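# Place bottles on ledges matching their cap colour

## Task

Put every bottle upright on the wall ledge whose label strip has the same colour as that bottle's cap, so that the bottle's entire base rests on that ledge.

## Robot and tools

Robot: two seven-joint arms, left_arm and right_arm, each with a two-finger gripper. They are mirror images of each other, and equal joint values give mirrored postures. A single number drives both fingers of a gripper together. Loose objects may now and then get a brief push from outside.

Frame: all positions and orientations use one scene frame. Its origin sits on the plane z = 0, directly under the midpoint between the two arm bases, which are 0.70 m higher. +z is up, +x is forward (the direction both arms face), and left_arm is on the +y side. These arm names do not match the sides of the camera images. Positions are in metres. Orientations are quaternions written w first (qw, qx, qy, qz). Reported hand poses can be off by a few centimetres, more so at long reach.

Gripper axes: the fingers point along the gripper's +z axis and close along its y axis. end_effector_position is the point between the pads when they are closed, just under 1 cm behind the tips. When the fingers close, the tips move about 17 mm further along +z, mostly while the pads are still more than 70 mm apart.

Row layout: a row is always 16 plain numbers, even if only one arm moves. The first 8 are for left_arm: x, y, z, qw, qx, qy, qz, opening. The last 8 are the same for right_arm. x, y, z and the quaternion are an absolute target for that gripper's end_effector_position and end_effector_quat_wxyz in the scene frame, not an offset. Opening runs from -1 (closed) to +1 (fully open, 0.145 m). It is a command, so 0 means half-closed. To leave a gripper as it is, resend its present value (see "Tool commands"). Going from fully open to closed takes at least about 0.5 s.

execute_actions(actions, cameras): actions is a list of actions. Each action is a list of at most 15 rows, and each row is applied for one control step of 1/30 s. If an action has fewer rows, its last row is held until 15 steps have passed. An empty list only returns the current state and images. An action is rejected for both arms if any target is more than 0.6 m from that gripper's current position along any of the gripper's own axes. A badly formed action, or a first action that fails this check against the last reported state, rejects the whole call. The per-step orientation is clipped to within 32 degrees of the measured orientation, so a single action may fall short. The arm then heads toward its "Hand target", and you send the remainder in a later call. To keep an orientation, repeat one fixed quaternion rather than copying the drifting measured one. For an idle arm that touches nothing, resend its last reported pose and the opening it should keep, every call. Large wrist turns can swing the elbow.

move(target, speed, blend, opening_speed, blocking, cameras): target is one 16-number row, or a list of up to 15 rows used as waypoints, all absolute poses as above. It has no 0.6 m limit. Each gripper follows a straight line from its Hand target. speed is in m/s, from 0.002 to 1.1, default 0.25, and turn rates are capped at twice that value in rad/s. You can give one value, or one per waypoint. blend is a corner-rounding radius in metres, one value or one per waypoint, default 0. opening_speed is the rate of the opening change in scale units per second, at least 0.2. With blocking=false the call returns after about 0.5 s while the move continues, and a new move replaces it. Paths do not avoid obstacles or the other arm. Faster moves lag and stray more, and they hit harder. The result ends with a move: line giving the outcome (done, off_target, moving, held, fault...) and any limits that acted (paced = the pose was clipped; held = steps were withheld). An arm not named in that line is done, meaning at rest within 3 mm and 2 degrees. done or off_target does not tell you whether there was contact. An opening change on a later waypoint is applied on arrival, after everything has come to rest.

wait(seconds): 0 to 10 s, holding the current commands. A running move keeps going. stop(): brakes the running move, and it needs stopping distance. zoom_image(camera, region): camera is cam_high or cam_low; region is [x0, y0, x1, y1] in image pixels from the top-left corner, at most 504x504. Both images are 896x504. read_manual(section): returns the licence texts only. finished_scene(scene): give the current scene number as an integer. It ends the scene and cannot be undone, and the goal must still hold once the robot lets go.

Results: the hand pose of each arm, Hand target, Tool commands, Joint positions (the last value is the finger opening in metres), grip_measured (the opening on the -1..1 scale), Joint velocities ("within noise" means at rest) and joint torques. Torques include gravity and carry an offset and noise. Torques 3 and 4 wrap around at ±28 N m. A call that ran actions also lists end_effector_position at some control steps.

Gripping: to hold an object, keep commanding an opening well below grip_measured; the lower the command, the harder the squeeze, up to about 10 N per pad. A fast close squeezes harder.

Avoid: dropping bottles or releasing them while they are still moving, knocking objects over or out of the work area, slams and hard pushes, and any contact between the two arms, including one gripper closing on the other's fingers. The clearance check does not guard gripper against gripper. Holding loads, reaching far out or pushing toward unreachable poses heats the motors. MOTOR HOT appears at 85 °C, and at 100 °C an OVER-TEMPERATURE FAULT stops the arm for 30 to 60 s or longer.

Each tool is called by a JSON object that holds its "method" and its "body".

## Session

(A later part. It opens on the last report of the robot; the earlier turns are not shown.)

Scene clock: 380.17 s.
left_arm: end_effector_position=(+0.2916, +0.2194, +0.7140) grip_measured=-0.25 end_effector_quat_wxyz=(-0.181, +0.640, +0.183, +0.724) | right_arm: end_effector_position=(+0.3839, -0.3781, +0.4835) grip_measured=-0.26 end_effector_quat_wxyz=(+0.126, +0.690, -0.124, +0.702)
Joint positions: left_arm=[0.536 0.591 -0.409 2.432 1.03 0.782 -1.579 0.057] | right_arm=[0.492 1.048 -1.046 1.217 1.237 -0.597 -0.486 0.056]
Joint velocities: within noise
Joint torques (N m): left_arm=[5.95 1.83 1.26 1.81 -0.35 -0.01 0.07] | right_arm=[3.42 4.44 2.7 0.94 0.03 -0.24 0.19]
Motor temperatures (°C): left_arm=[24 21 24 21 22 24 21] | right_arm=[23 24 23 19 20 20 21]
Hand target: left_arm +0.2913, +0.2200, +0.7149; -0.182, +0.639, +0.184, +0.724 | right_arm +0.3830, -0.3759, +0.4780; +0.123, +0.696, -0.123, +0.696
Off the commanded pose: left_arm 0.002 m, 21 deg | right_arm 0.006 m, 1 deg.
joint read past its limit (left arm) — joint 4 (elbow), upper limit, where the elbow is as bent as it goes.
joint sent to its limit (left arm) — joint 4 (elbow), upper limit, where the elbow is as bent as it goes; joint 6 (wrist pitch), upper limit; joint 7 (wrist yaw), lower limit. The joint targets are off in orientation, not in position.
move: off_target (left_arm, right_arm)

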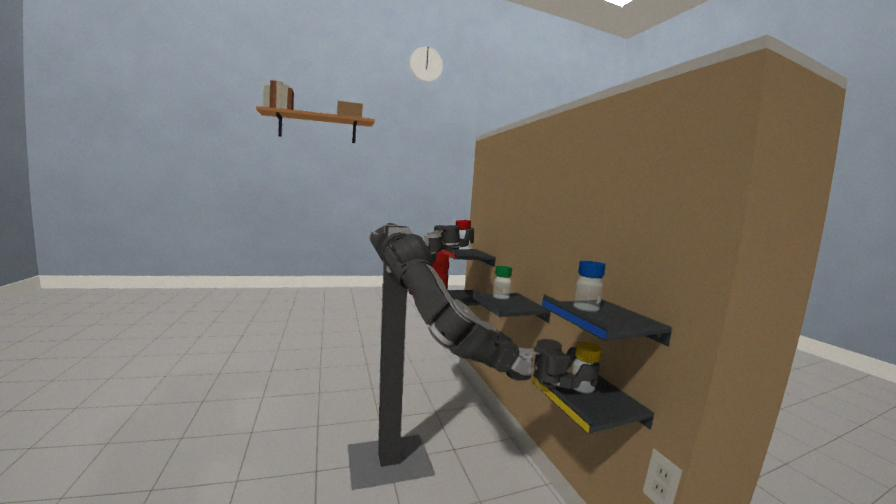

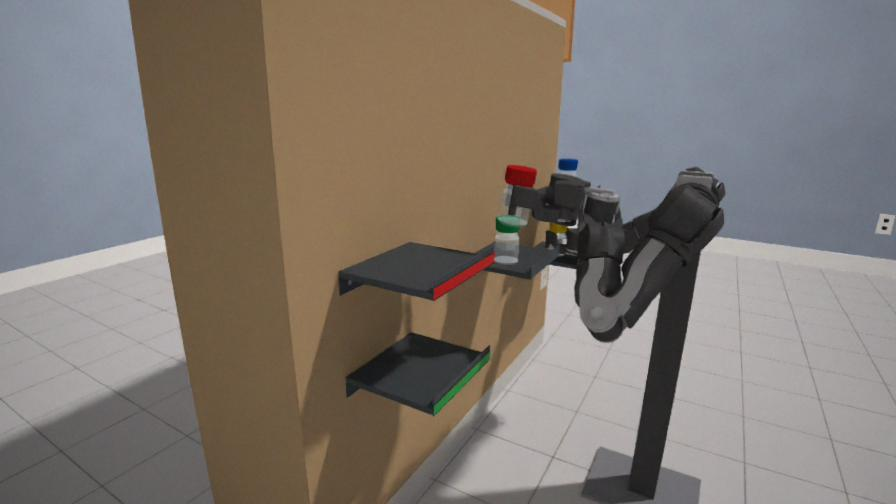

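{"method": "move", "body": {"target": [[0.29,0.28,0.727,-0.1174,0.726,0.128,0.666,-0.65,0.383,-0.376,0.481,0.1228,0.6964,-0.1228,0.6964,-0.55],[0.31,0.312,0.727,-0.1174,0.726,0.128,0.666,-0.65,0.383,-0.376,0.481,0.1228,0.6964,-0.1228,0.6964,0.3]], "speed": [0.12,0.12], "opening_speed": 0.8}}

{"method": "zoom_image", "body": {"camera": "cam_high", "region": [430, 200, 650, 400]}}

{"method": "zoom_image", "body": {"camera": "cam_low", "region": [380, 130, 600, 310]}}

Scene clock: 396.67 s.
left_arm: end_effector_position=(+0.3102, +0.3128, +0.7257) grip_measured=-0.25 end_effector_quat_wxyz=(-0.119, +0.726, +0.130, +0.665) | right_arm: end_effector_position=(+0.3837, -0.3764, +0.4832) grip_measured=+0.30 end_effector_quat_wxyz=(+0.123, +0.693, -0.123, +0.699)
Joint positions: left_arm=[0.248 1.077 0.307 2.223 1.584 0.782 -1.027 0.057] | right_arm=[0.491 1.052 -1.046 1.228 1.242 -0.589 -0.486 0.098]
Joint velocities: within noise
Joint torques (N m): left_arm=[4.63 5.76 2.63 1.31 -0.14 -0.35 0.23] | right_arm=[4 5.95 3.1 1.51 -0.09 -0.29 0.05]
Motor temperatures (°C): left_arm=[24 22 24 21 22 24 21] | right_arm=[22 24 23 19 20 20 21]
Hand target: left_arm +0.3100, +0.3120, +0.7270; -0.117, +0.726, +0.128, +0.666 | right_arm +0.3830, -0.3759, +0.4810; +0.123, +0.696, -0.123, +0.696
Off the commanded pose: left_arm 0.002 m, 0 deg | right_arm 0.002 m, 0 deg.
joint sent to its limit (left arm) — joint 5 (forearm roll), upper limit; joint 6 (wrist pitch), upper limit. The joint targets still meet the commanded pose.
move: done

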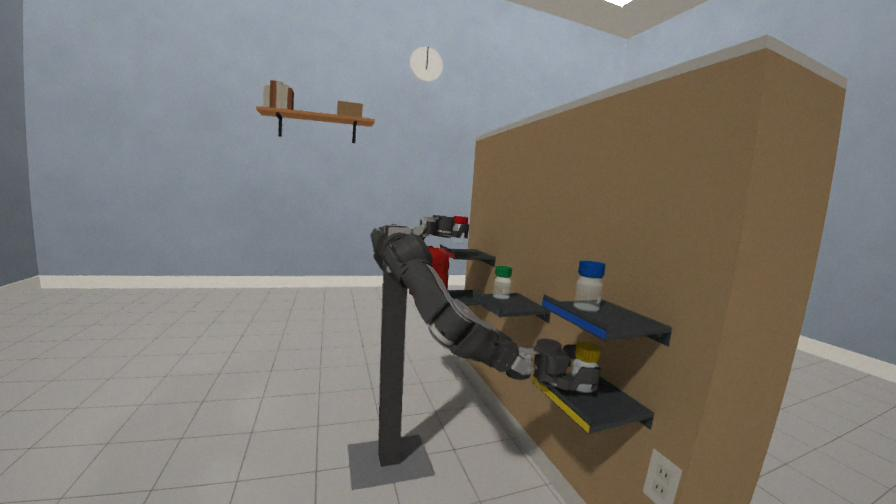

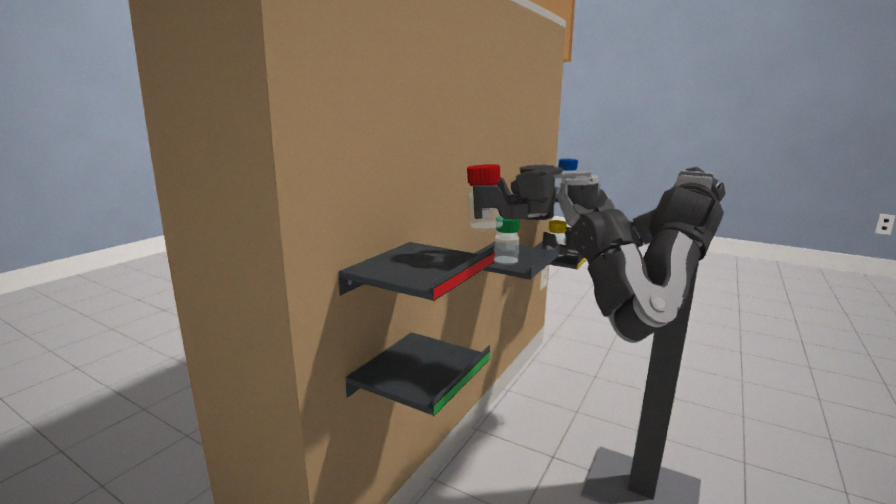

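Scaled by 2.291 from the camera's 896x504 image, which has a finer 1280x720 frame.

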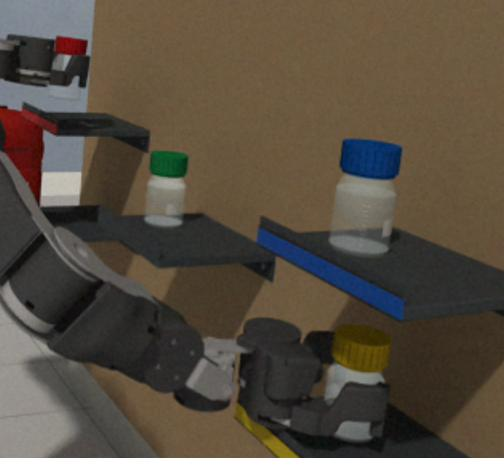

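Scaled by 2.291 from the camera's 896x504 image, which has a finer 1280x720 frame.

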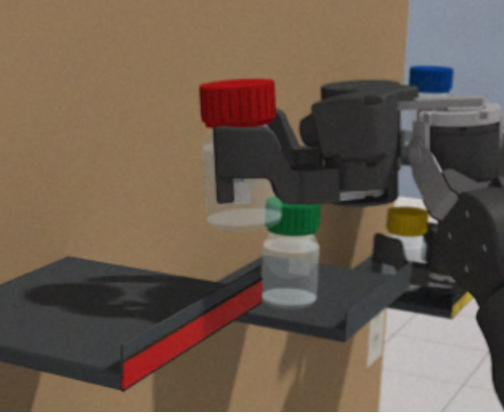

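{"method": "move", "body": {"target": [[0.35,0.33,0.72,-0.1201,0.7114,0.1254,0.681,-0.65,0.27,-0.335,0.485,0.1228,0.6964,-0.1228,0.6964,0.3],[0.386,0.347,0.705,-0.1201,0.7114,0.1254,0.681,-0.65,0.25,-0.28,0.45,0.1228,0.6964,-0.1228,0.6964,0.3],[0.386,0.347,0.688,-0.1201,0.7114,0.1254,0.681,-0.65,0.25,-0.28,0.45,0.1228,0.6964,-0.1228,0.6964,0.3]], "speed": [0.12,0.1,0.05]}}

{"method": "zoom_image", "body": {"camera": "cam_high", "region": [430, 200, 650, 400]}}

{"method": "zoom_image", "body": {"camera": "cam_low", "region": [330, 130, 550, 310]}}

Scene clock: 412.27 s.
left_arm: end_effector_position=(+0.3858, +0.3480, +0.6855) grip_measured=-0.25 end_effector_quat_wxyz=(-0.122, +0.716, +0.126, +0.676) | right_arm: end_effector_position=(+0.2501, -0.2785, +0.4502) grip_measured=+0.30 end_effector_quat_wxyz=(+0.119, +0.696, -0.123, +0.697)
Joint positions: left_arm=[0.446 1.054 -0.099 1.802 1.199 0.508 -0.648 0.057] | right_arm=[-0.211 1.026 -0.808 1.785 0.582 -0.681 -1.118 0.098]
Joint velocities: within noise
Joint torques (N m): left_arm=[6.74 5.21 3.07 2.76 -0.3 -0.83 0.22] | right_arm=[1.38 4.95 2.47 2.29 -0.4 -0.04 -0.12]
Motor temperatures (°C): left_arm=[24 23 24 21 22 24 21] | right_arm=[22 24 23 19 20 20 21]
Hand target: left_arm +0.3860, +0.3470, +0.6880; -0.120, +0.711, +0.125, +0.681 | right_arm +0.2500, -0.2801, +0.4500; +0.123, +0.696, -0.123, +0.696
Off the commanded pose: left_arm 0.003 m, 1 deg | right_arm 0.001 m, 1 deg.
move: done

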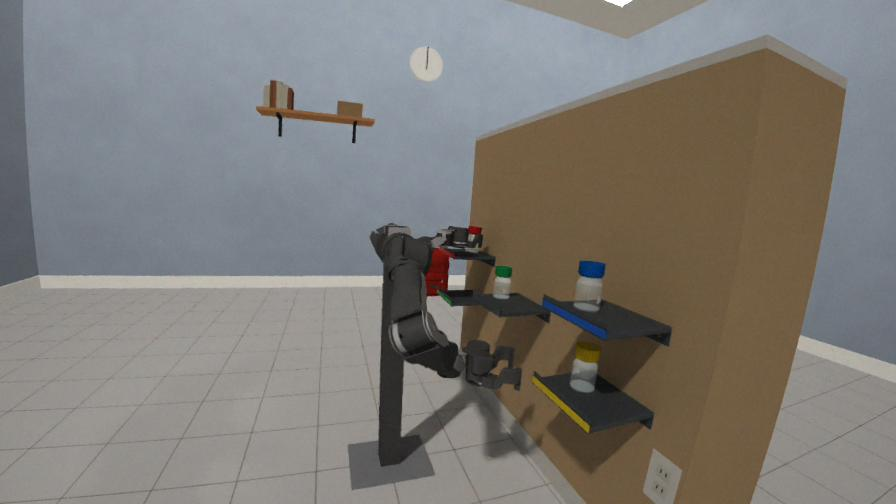

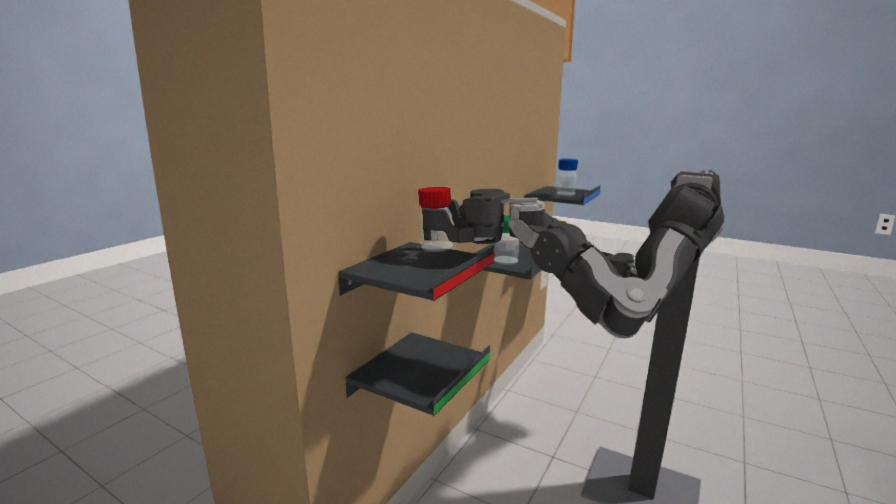

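Scaled by 2.291 from the camera's 896x504 image, which has a finer 1280x720 frame.

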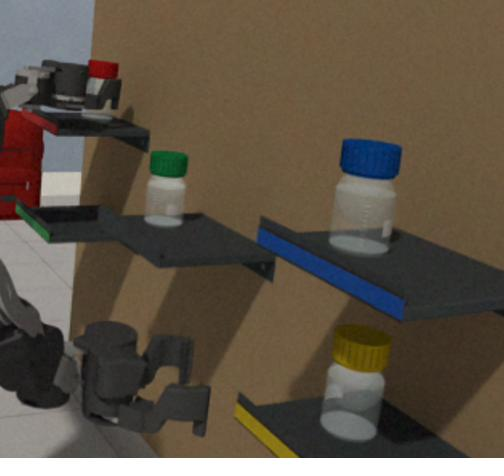

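Scaled by 2.291 from the camera's 896x504 image, which has a finer 1280x720 frame.

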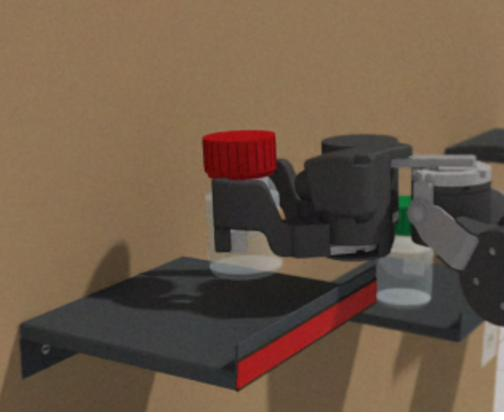

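{"method": "move", "body": {"target": [0.386,0.347,0.677,-0.1201,0.7114,0.1254,0.681,-0.65,0.25,-0.28,0.45,0.1228,0.6964,-0.1228,0.6964,0.3], "speed": 0.03}}

{"method": "zoom_image", "body": {"camera": "cam_low", "region": [330, 130, 550, 310]}}

Scene clock: 423.23 s.
left_arm: end_effector_position=(+0.3856, +0.3480, +0.6767) grip_measured=-0.25 end_effector_quat_wxyz=(-0.122, +0.714, +0.126, +0.678) | right_arm: end_effector_position=(+0.2501, -0.2785, +0.4502) grip_measured=+0.30 end_effector_quat_wxyz=(+0.119, +0.696, -0.123, +0.697)
Joint positions: left_arm=[0.405 1.054 -0.099 1.802 1.183 0.463 -0.64 0.057] | right_arm=[-0.211 1.026 -0.808 1.785 0.582 -0.681 -1.118 0.098]
Joint velocities: within noise
Joint torques (N m): left_arm=[5.92 5.16 2.71 2.5 -0.3 -0.84 0.23] | right_arm=[1.38 4.97 2.41 2.32 -0.4 -0.02 -0.14]
Motor temperatures (°C): left_arm=[25 23 24 21 22 24 21] | right_arm=[22 24 23 19 20 20 21]
Hand target: left_arm +0.3860, +0.3470, +0.6770; -0.120, +0.711, +0.125, +0.681 | right_arm +0.2500, -0.2801, +0.4500; +0.123, +0.696, -0.123, +0.696
Off the commanded pose: left_arm 0.001 m, 0 deg | right_arm 0.001 m, 1 deg.
move: done

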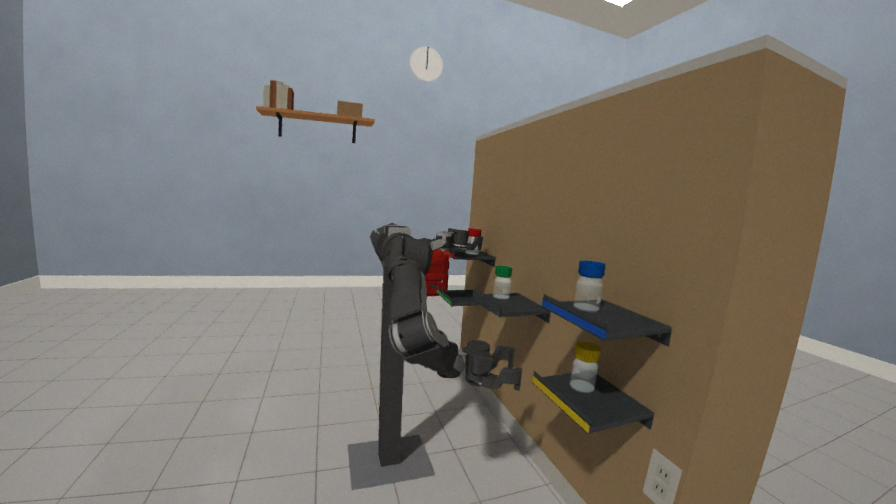

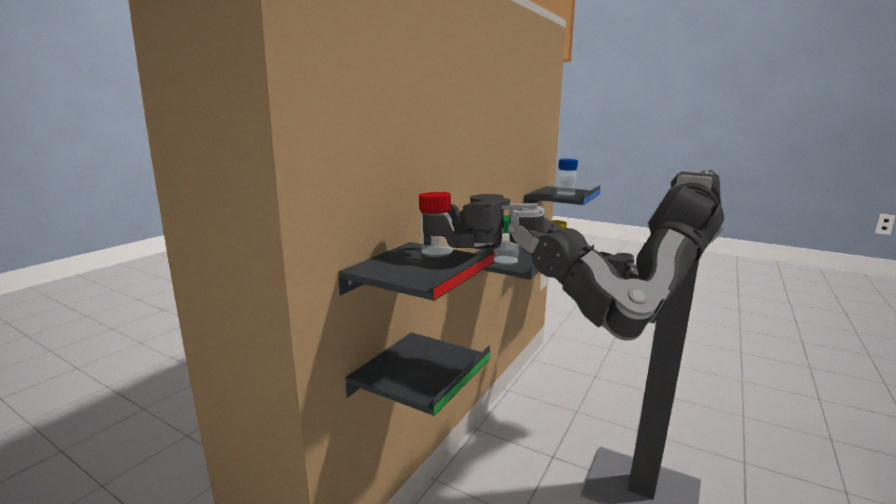

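Scaled by 2.291 from the camera's 896x504 image, which has a finer 1280x720 frame.

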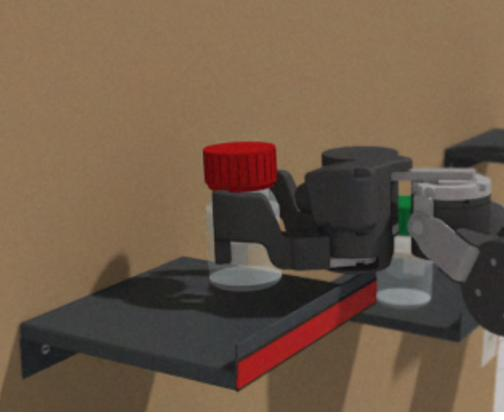

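{"method": "move", "body": {"target": [0.386,0.347,0.671,-0.1201,0.7114,0.1254,0.681,-0.65,0.25,-0.28,0.45,0.1228,0.6964,-0.1228,0.6964,0.3], "speed": 0.025, "cameras": []}}

{"method": "move", "body": {"target": [0.386,0.347,0.666,-0.1201,0.7114,0.1254,0.681,-0.65,0.25,-0.28,0.45,0.1228,0.6964,-0.1228,0.6964,0.3], "speed": 0.025}}

{"method": "zoom_image", "body": {"camera": "cam_low", "region": [330, 130, 550, 310]}}

Scene clock: 436.27 s.
left_arm: end_effector_position=(+0.3854, +0.3483, +0.6756) grip_measured=-0.25 end_effector_quat_wxyz=(-0.122, +0.706, +0.128, +0.685) | right_arm: end_effector_position=(+0.2501, -0.2785, +0.4502) grip_measured=+0.30 end_effector_quat_wxyz=(+0.119, +0.696, -0.123, +0.697)
Joint positions: left_arm=[0.386 1.054 -0.099 1.802 1.17 0.426 -0.636 0.057] | right_arm=[-0.211 1.026 -0.808 1.785 0.582 -0.681 -1.118 0.098]
Joint velocities: within noise
Joint torques (N m): left_arm=[4.89 5.39 1.99 2.13 -0.12 -0.51 0.22] | right_arm=[1.49 4.97 2.44 2.4 -0.38 -0.07 -0.16]
Motor temperatures (°C): left_arm=[25 23 24 21 22 25 21] | right_arm=[22 24 23 19 20 20 21]
Hand target: left_arm +0.3860, +0.3470, +0.6710; -0.120, +0.711, +0.125, +0.681 | right_arm +0.2500, -0.2801, +0.4500; +0.123, +0.696, -0.123, +0.696
Off the commanded pose: left_arm 0.005 m, 1 deg | right_arm 0.001 m, 1 deg.
move: off_target (left_arm)
No camera images: "cameras" was empty.

Scene clock: 436.97 s.
left_arm: end_effector_position=(+0.3851, +0.3486, +0.6749) grip_measured=-0.25 end_effector_quat_wxyz=(-0.122, +0.700, +0.129, +0.692) | right_arm: end_effector_position=(+0.2501, -0.2785, +0.4502) grip_measured=+0.30 end_effector_quat_wxyz=(+0.119, +0.696, -0.123, +0.697)
Joint positions: left_arm=[0.371 1.054 -0.099 1.802 1.159 0.395 -0.633 0.057] | right_arm=[-0.211 1.026 -0.808 1.785 0.582 -0.681 -1.118 0.098]
Joint velocities: within noise
Joint torques (N m): left_arm=[4.1 5.5 1.35 1.77 0.06 -0.2 0.21] | right_arm=[1.49 4.95 2.43 2.28 -0.39 -0.06 -0.13]
Motor temperatures (°C): left_arm=[25 23 24 21 22 25 21] | right_arm=[22 24 23 19 20 20 21]
Hand target: left_arm +0.3859, +0.3470, +0.6660; -0.120, +0.711, +0.125, +0.681 | right_arm +0.2500, -0.2801, +0.4500; +0.123, +0.696, -0.123, +0.696
Off the commanded pose: left_arm 0.009 m, 2 deg | right_arm 0.001 m, 1 deg.
move: off_target (left_arm)

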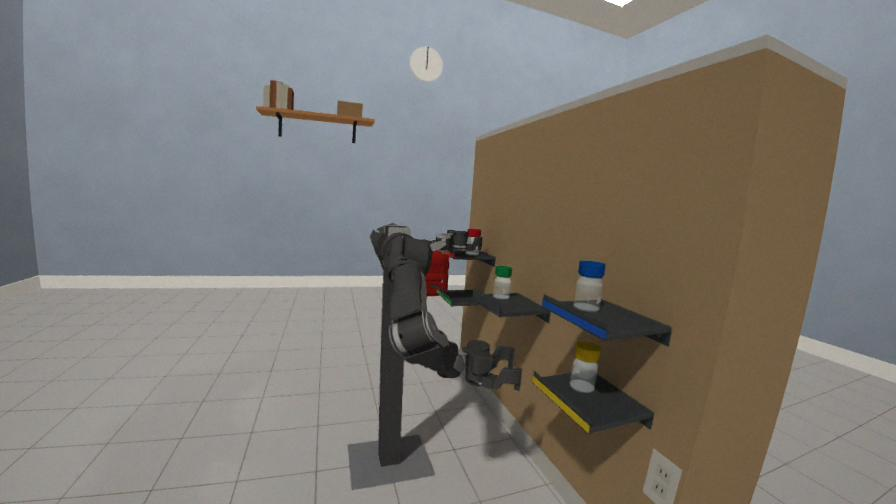

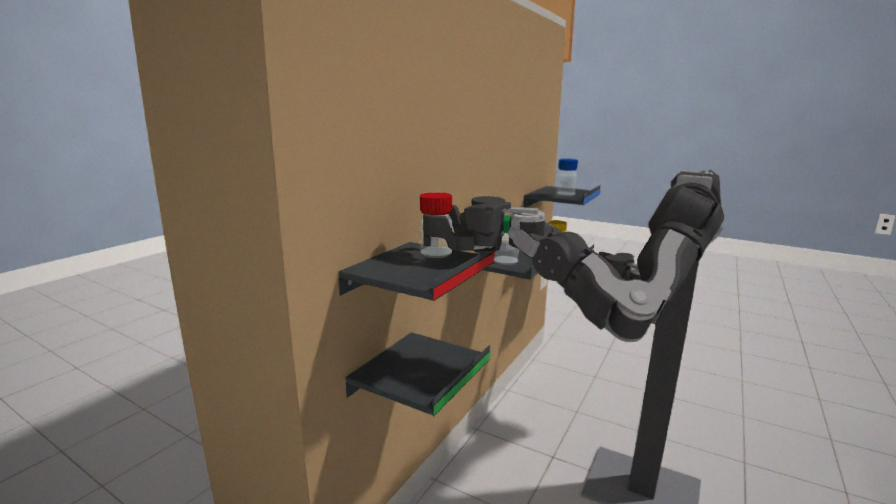

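Scaled by 2.291 from the camera's 896x504 image, which has a finer 1280x720 frame.

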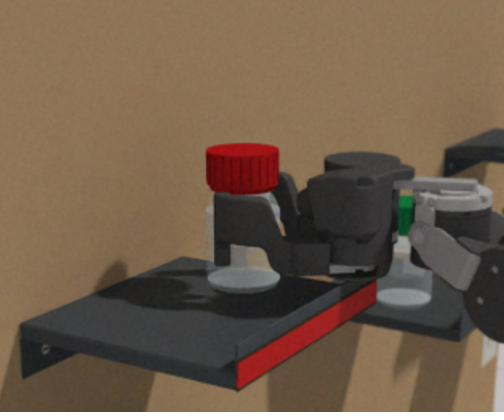

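{"method": "move", "body": {"target": [[0.386,0.347,0.672,-0.1201,0.7114,0.1254,0.681,-0.6,0.25,-0.28,0.45,0.1228,0.6964,-0.1228,0.6964,0.3],[0.386,0.347,0.672,-0.1201,0.7114,0.1254,0.681,0.3,0.25,-0.28,0.45,0.1228,0.6964,-0.1228,0.6964,0.3],[0.27,0.305,0.682,-0.1201,0.7114,0.1254,0.681,0.3,0.25,-0.28,0.45,0.1228,0.6964,-0.1228,0.6964,0.3],[0.25,0.15,0.65,0,0.7071,0,0.7071,0.3,0.25,-0.28,0.45,0.1228,0.6964,-0.1228,0.6964,0.3],[0.29,0.062,0.588,0.0493,0.7054,-0.0493,0.7054,0.3,0.25,-0.28,0.45,0.1228,0.6964,-0.1228,0.6964,0.3]], "speed": [0.04,0.1,0.12,0.2,0.18], "blend": [0,0,0.02,0.03,0], "opening_speed": 0.8}}

{"method": "zoom_image", "body": {"camera": "cam_low", "region": [380, 150, 600, 310]}}

{"method": "zoom_image", "body": {"camera": "cam_high", "region": [430, 200, 590, 330]}}

Scene clock: 471.77 s.
left_arm: end_effector_position=(+0.2897, +0.0615, +0.5894) grip_measured=+0.30 end_effector_quat_wxyz=(+0.051, +0.704, -0.050, +0.706) | right_arm: end_effector_position=(+0.2501, -0.2785, +0.4502) grip_measured=+0.30 end_effector_quat_wxyz=(+0.119, +0.696, -0.123, +0.697)
Joint positions: left_arm=[-0.147 0.129 -0.508 2.287 0.045 0.521 -0.4 0.098] | right_arm=[-0.211 1.026 -0.808 1.785 0.582 -0.681 -1.118 0.098]
Joint velocities: within noise
Joint torques (N m): left_arm=[2.44 -1.04 -0.24 4.19 -0.09 -0.67 0.01] | right_arm=[1.57 4.92 2.45 2.43 -0.39 -0.04 -0.14]
Motor temperatures (°C): left_arm=[24 24 24 21 22 24 21] | right_arm=[21 24 23 19 21 19 21]
Hand target: left_arm +0.2900, +0.0620, +0.5880; +0.049, +0.705, -0.049, +0.705 | right_arm +0.2500, -0.2801, +0.4500; +0.123, +0.696, -0.123, +0.696
Off the commanded pose: left_arm 0.002 m, 0 deg | right_arm 0.001 m, 1 deg.
move: done; target 2's new opening was sent with left_arm's hand 0.004 m and 1 deg from that target

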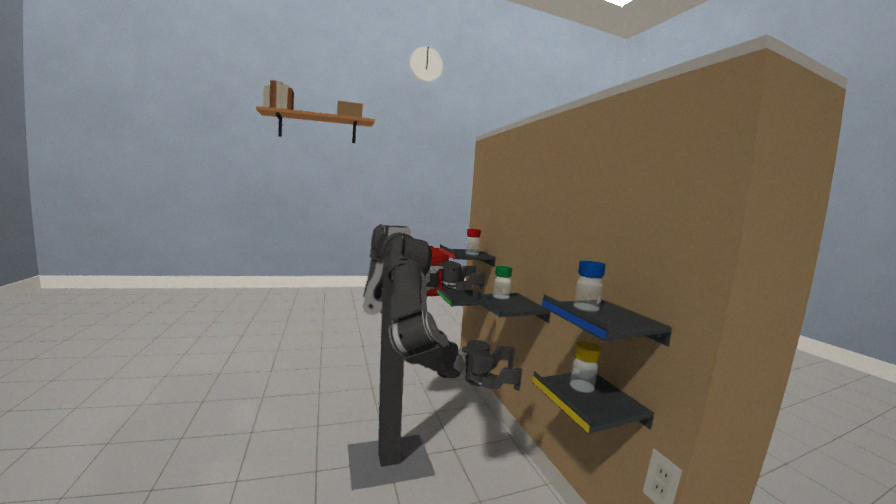

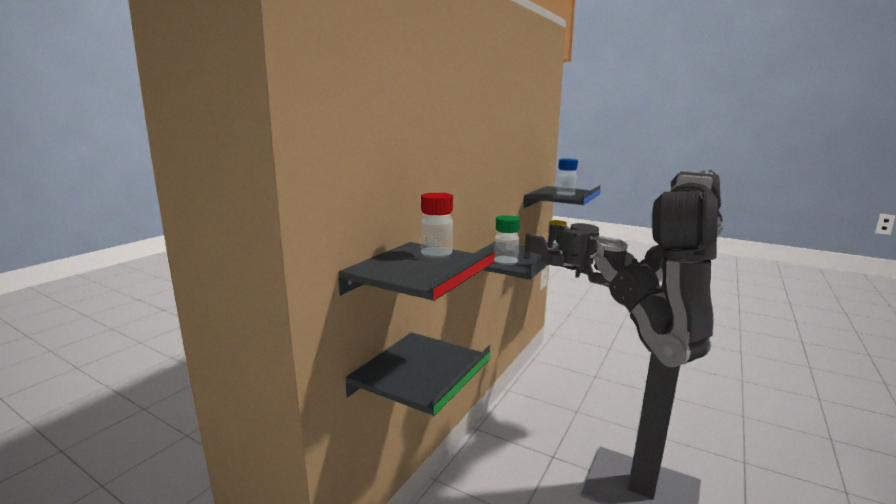

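Scaled by 2.291 from the camera's 896x504 image, which has a finer 1280x720 frame.

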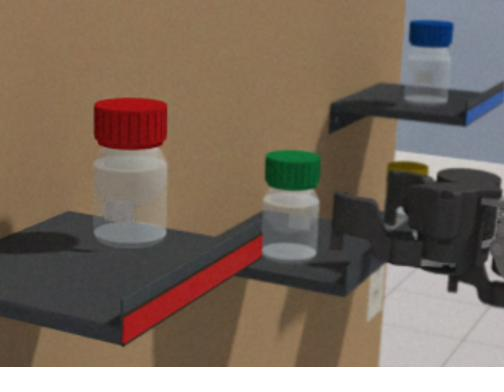

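Scaled by 3.150 from the camera's 896x504 image, which has a finer 1280x720 frame.

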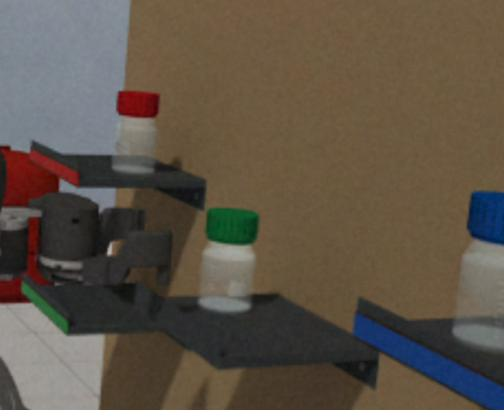

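{"method": "move", "body": {"target": [[0.380,0.0495,0.582,0.0493,0.7054,-0.0493,0.7054,0.3,0.25,-0.28,0.45,0.1228,0.6964,-0.1228,0.6964,0.3]], "speed": 0.1}}

{"method": "zoom_image", "body": {"camera": "cam_low", "region": [380, 150, 600, 310]}}

{"method": "zoom_image", "body": {"camera": "cam_high", "region": [430, 200, 590, 330]}}

Scene clock: 484.27 s.
left_arm: end_effector_position=(+0.3800, +0.0503, +0.5843) grip_measured=+0.30 end_effector_quat_wxyz=(+0.048, +0.703, -0.048, +0.707) | right_arm: end_effector_position=(+0.2501, -0.2785, +0.4502) grip_measured=+0.30 end_effector_quat_wxyz=(+0.119, +0.696, -0.123, +0.697)
Joint positions: left_arm=[0.228 0.041 -0.438 1.871 0.147 0.481 -0.355 0.098] | right_arm=[-0.211 1.026 -0.808 1.785 0.582 -0.681 -1.118 0.098]
Joint velocities: within noise
Joint torques (N m): left_arm=[5.63 -1.17 -0.13 4.12 0.02 -0.68 0.18] | right_arm=[1.52 5.05 2.44 2.35 -0.39 -0.06 -0.17]
Motor temperatures (°C): left_arm=[24 23 23 21 22 24 21] | right_arm=[21 24 23 19 21 19 21]
Hand target: left_arm +0.3800, +0.0495, +0.5820; +0.049, +0.705, -0.049, +0.705 | right_arm +0.2500, -0.2801, +0.4500; +0.123, +0.696, -0.123, +0.696
Off the commanded pose: left_arm 0.002 m, 0 deg | right_arm 0.001 m, 1 deg.
move: done

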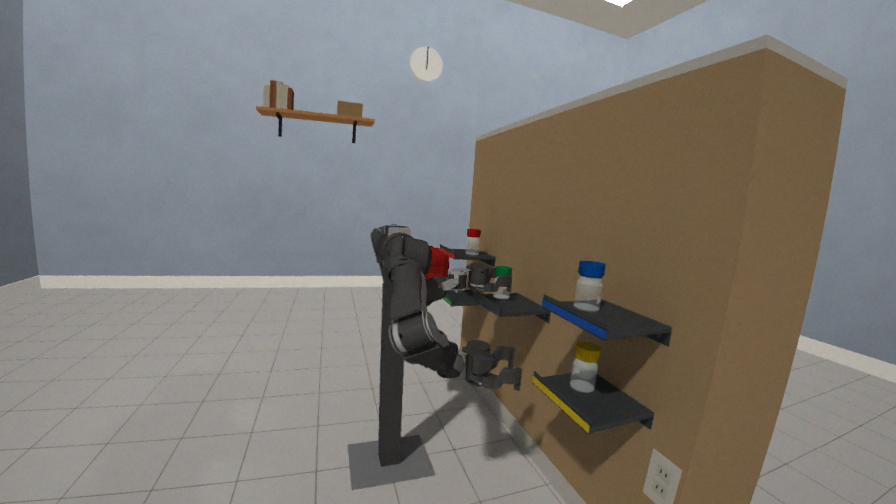

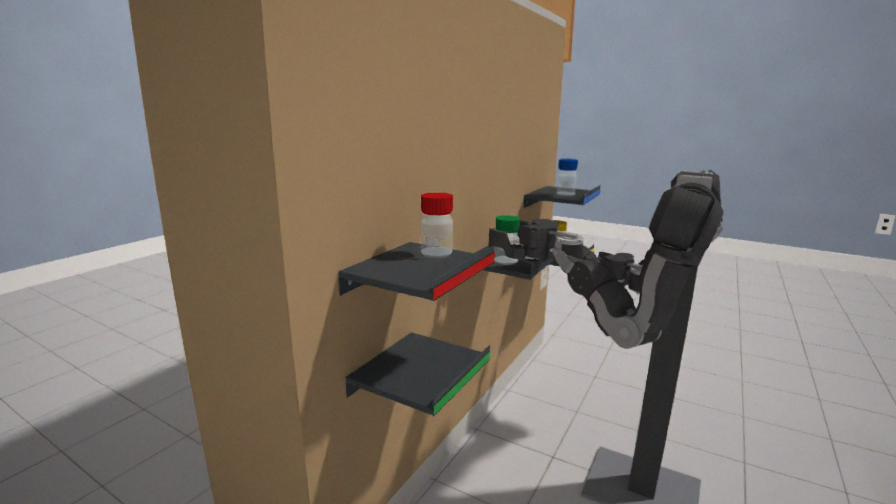

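Scaled by 2.291 from the camera's 896x504 image, which has a finer 1280x720 frame.

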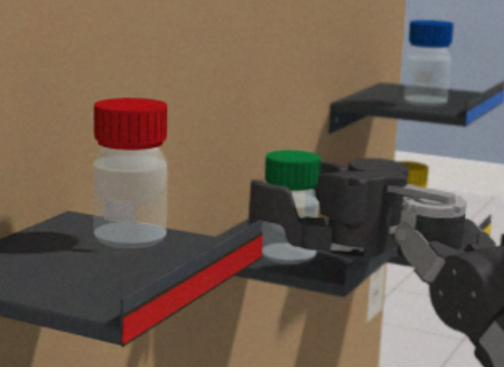

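Scaled by 3.150 from the camera's 896x504 image, which has a finer 1280x720 frame.

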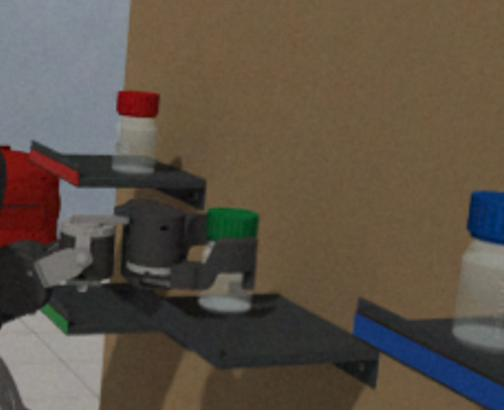

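{"method": "move", "body": {"target": [[0.380,0.0495,0.582,0.0493,0.7054,-0.0493,0.7054,-0.65,0.25,-0.28,0.45,0.1228,0.6964,-0.1228,0.6964,0.3],[0.380,0.051,0.62,0.0493,0.7054,-0.0493,0.7054,-0.65,0.25,-0.28,0.45,0.1228,0.6964,-0.1228,0.6964,0.3],[0.27,0.075,0.622,0.03,0.7065,-0.03,0.7065,-0.65,0.25,-0.28,0.45,0.1228,0.6964,-0.1228,0.6964,0.3],[0.25,0.18,0.57,-0.0616,0.7044,0.0616,0.7044,-0.65,0.25,-0.28,0.45,0.1228,0.6964,-0.1228,0.6964,0.3],[0.262,0.297,0.523,-0.1228,0.6964,0.1228,0.6964,-0.65,0.25,-0.28,0.45,0.1228,0.6964,-0.1228,0.6964,0.3]], "speed": [0.1,0.08,0.14,0.14,0.14], "blend": [0,0.005,0.03,0.04,0], "opening_speed": 0.8}}

{"method": "zoom_image", "body": {"camera": "cam_low", "region": [380, 200, 600, 380]}}

{"method": "zoom_image", "body": {"camera": "cam_high", "region": [430, 200, 590, 330]}}

Scene clock: 503.00 s.
left_arm: end_effector_position=(+0.2611, +0.2975, +0.5208) grip_measured=-0.26 end_effector_quat_wxyz=(-0.124, +0.700, +0.125, +0.692) | right_arm: end_effector_position=(+0.2501, -0.2785, +0.4502) grip_measured=+0.30 end_effector_quat_wxyz=(+0.119, +0.696, -0.123, +0.697)
Joint positions: left_arm=[-0.554 0.37 0.259 2.071 0.449 0.015 -0.318 0.056] | right_arm=[-0.211 1.026 -0.808 1.785 0.582 -0.681 -1.118 0.098]
Joint velocities: within noise
Joint torques (N m): left_arm=[1.75 3.1 1.1 4.98 -0.04 -0.95 0.23] | right_arm=[1.44 4.97 2.5 2.43 -0.41 -0.05 -0.16]
Motor temperatures (°C): left_arm=[24 22 23 22 22 25 21] | right_arm=[21 24 23 20 21 19 21]
Hand target: left_arm +0.2620, +0.2969, +0.5229; -0.123, +0.696, +0.123, +0.696 | right_arm +0.2500, -0.2801, +0.4500; +0.123, +0.696, -0.123, +0.696
Off the commanded pose: left_arm 0.002 m, 1 deg | right_arm 0.001 m, 1 deg.
move: done

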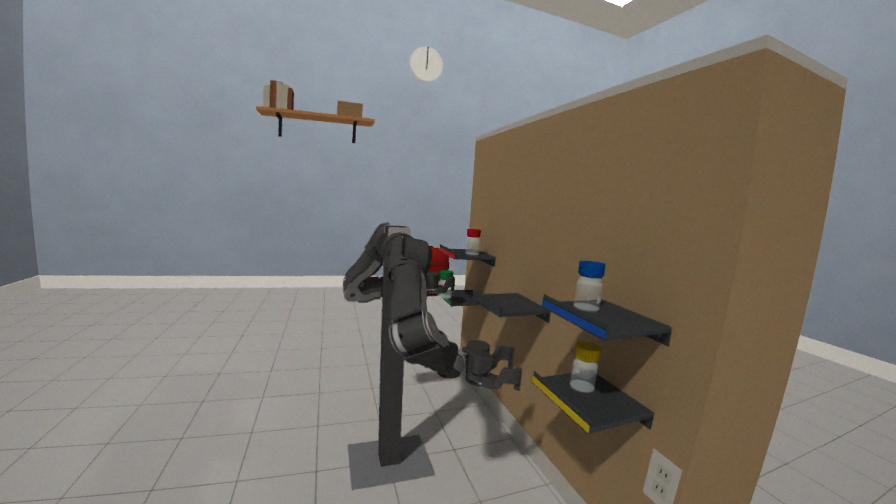

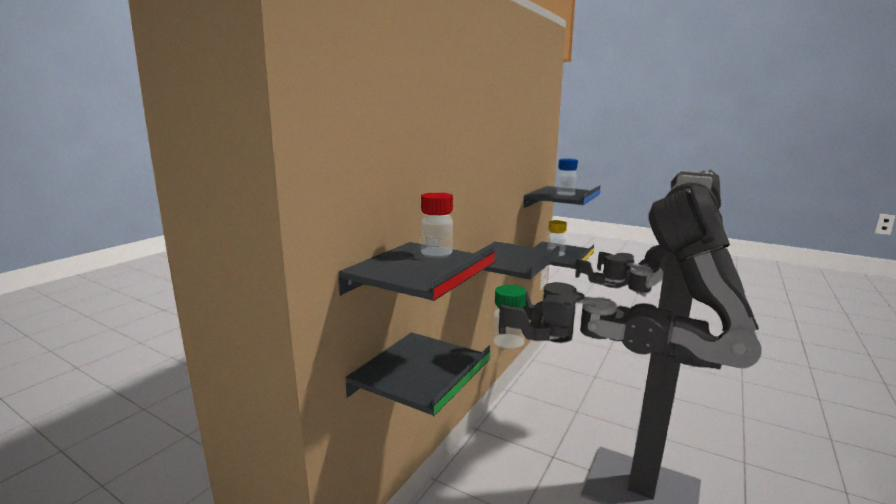

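Scaled by 2.291 from the camera's 896x504 image, which has a finer 1280x720 frame.

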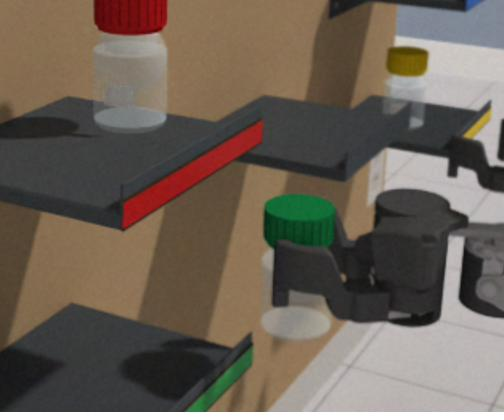

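Scaled by 3.150 from the camera's 896x504 image, which has a finer 1280x720 frame.

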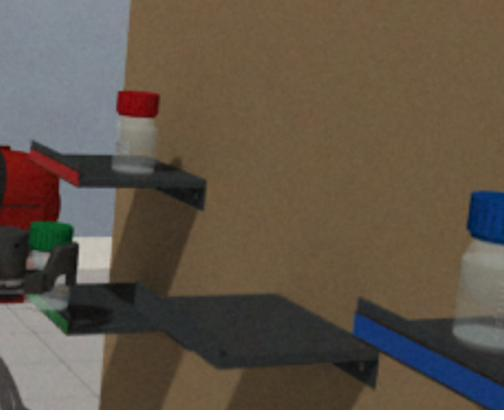

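{"method": "move", "body": {"target": [[0.33,0.325,0.518,-0.1228,0.6964,0.1228,0.6964,-0.65,0.25,-0.28,0.45,0.1228,0.6964,-0.1228,0.6964,0.3],[0.387,0.348,0.505,-0.1228,0.6964,0.1228,0.6964,-0.65,0.25,-0.28,0.45,0.1228,0.6964,-0.1228,0.6964,0.3],[0.387,0.348,0.486,-0.1228,0.6964,0.1228,0.6964,-0.65,0.25,-0.28,0.45,0.1228,0.6964,-0.1228,0.6964,0.3],[0.387,0.348,0.477,-0.1228,0.6964,0.1228,0.6964,-0.65,0.25,-0.28,0.45,0.1228,0.6964,-0.1228,0.6964,0.3]], "speed": [0.12,0.1,0.04,0.02]}}

{"method": "zoom_image", "body": {"camera": "cam_low", "region": [340, 260, 520, 420]}}

{"method": "zoom_image", "body": {"camera": "cam_high", "region": [430, 200, 590, 330]}}

Scene clock: 517.63 s.
left_arm: end_effector_position=(+0.3880, +0.3500, +0.4916) grip_measured=-0.26 end_effector_quat_wxyz=(-0.127, +0.678, +0.122, +0.714) | right_arm: end_effector_position=(+0.2501, -0.2785, +0.4502) grip_measured=+0.30 end_effector_quat_wxyz=(+0.119, +0.696, -0.123, +0.697)
Joint positions: left_arm=[0.119 0.486 0.056 1.301 0.468 -0.146 -0.182 0.056] | right_arm=[-0.211 1.026 -0.808 1.785 0.582 -0.681 -1.118 0.098]
Joint velocities: within noise
Joint torques (N m): left_arm=[4.23 3.55 -0.25 2.26 0.29 0.19 0.2] | right_arm=[1.41 4.92 2.48 2.26 -0.4 -0.06 -0.15]
Motor temperatures (°C): left_arm=[23 22 23 23 22 25 21] | right_arm=[21 24 23 20 21 19 21]
Hand target: left_arm +0.3865, +0.3478, +0.4771; -0.123, +0.696, +0.123, +0.696 | right_arm +0.2500, -0.2801, +0.4500; +0.123, +0.696, -0.123, +0.696
Off the commanded pose: left_arm 0.015 m, 3 deg | right_arm 0.001 m, 1 deg.
move: off_target (left_arm)

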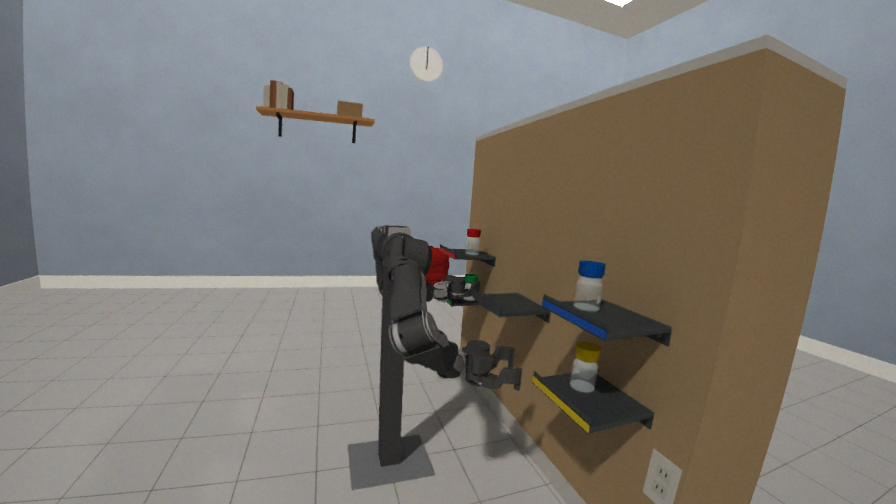

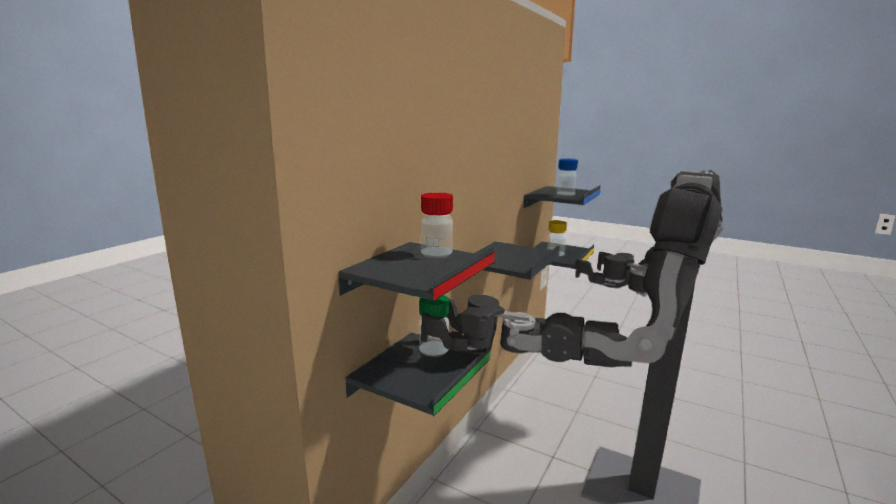

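Scaled by 2.800 from the camera's 896x504 image, which has a finer 1280x720 frame.

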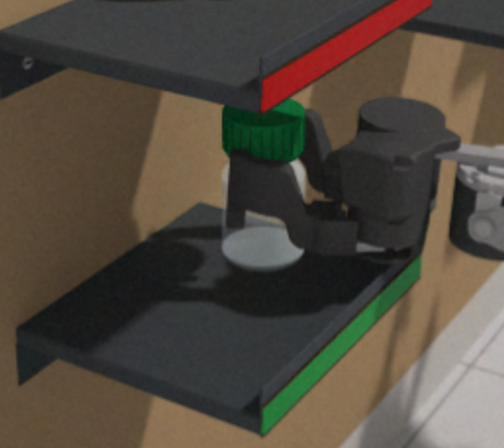

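Scaled by 3.150 from the camera's 896x504 image, which has a finer 1280x720 frame.

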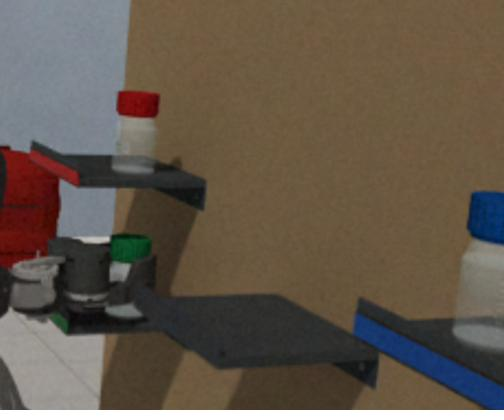

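{"method": "move", "body": {"target": [[0.387,0.348,0.489,-0.1228,0.6964,0.1228,0.6964,-0.5,0.25,-0.28,0.45,0.1228,0.6964,-0.1228,0.6964,0.3],[0.387,0.348,0.489,-0.1228,0.6964,0.1228,0.6964,0.3,0.25,-0.28,0.45,0.1228,0.6964,-0.1228,0.6964,0.3],[0.265,0.304,0.493,-0.1228,0.6964,0.1228,0.6964,0.3,0.25,-0.28,0.45,0.1228,0.6964,-0.1228,0.6964,0.3]], "speed": [0.05,0.1,0.12], "opening_speed": 0.8}}

{"method": "zoom_image", "body": {"camera": "cam_low", "region": [340, 180, 600, 420]}}

{"method": "zoom_image", "body": {"camera": "cam_high", "region": [430, 200, 690, 440]}}

Scene clock: 535.83 s.
left_arm: end_effector_position=(+0.2654, +0.3033, +0.4918) grip_measured=+0.30 end_effector_quat_wxyz=(-0.121, +0.698, +0.121, +0.695) | right_arm: end_effector_position=(+0.2501, -0.2785, +0.4502) grip_measured=+0.30 end_effector_quat_wxyz=(+0.119, +0.696, -0.123, +0.697)
Joint positions: left_arm=[-0.527 0.39 0.208 1.914 0.443 -0.126 -0.292 0.098] | right_arm=[-0.211 1.026 -0.808 1.785 0.582 -0.681 -1.118 0.098]
Joint velocities: within noise
Joint torques (N m): left_arm=[1.2 2.52 1.48 5.65 -0.04 -0.68 -0.02] | right_arm=[1.6 4.95 2.37 2.37 -0.39 -0.06 -0.17]
Motor temperatures (°C): left_arm=[24 23 23 22 22 25 21] | right_arm=[21 24 23 20 21 19 21]
Hand target: left_arm +0.2650, +0.3040, +0.4930; -0.123, +0.696, +0.123, +0.696 | right_arm +0.2500, -0.2801, +0.4500; +0.123, +0.696, -0.123, +0.696
Off the commanded pose: left_arm 0.001 m, 0 deg | right_arm 0.001 m, 1 deg.
move: done; target 2's new opening was sent with left_arm's hand 0.004 m and 1 deg from that target

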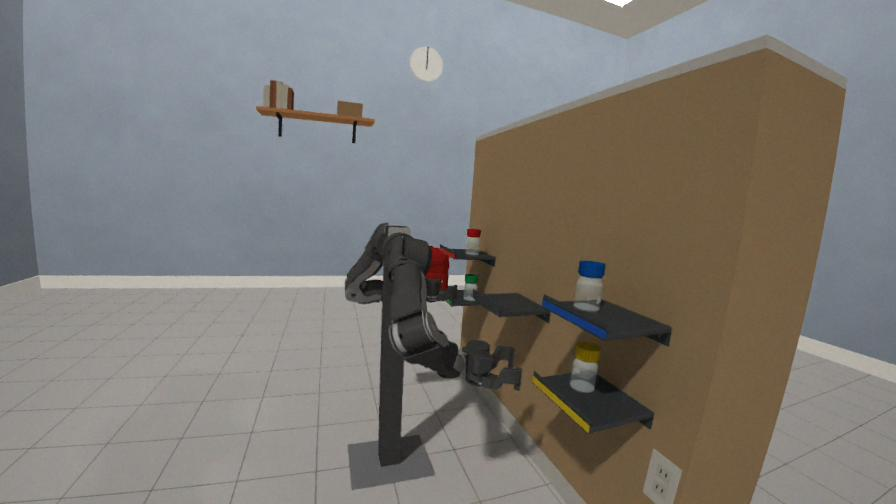

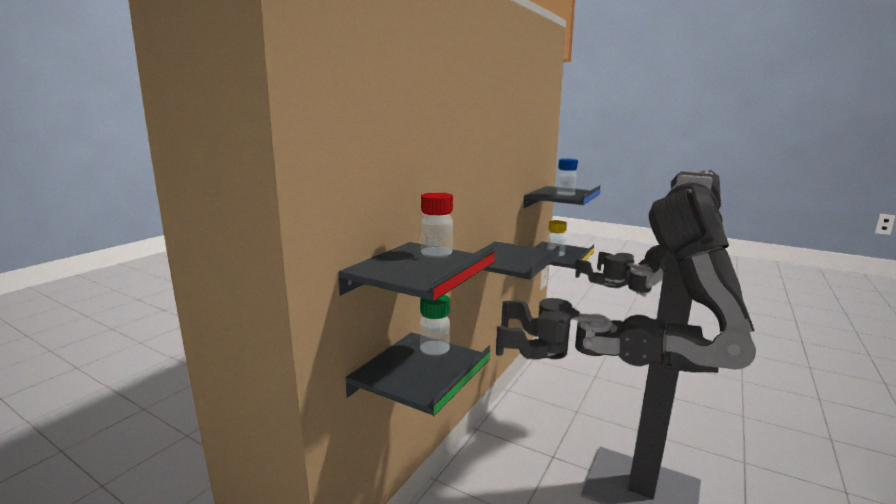

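Scaled by 1.938 from the camera's 896x504 image, which has a finer 1280x720 frame.

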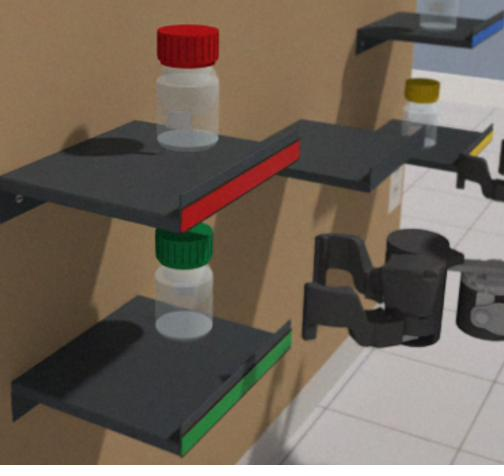

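Scaled by 1.938 from the camera's 896x504 image, which has a finer 1280x720 frame.

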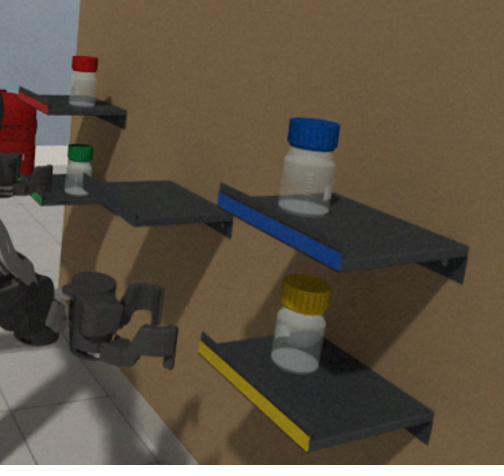

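{"method": "finished_scene", "body": {"scene": 2}}

The scene is finished: the task was done.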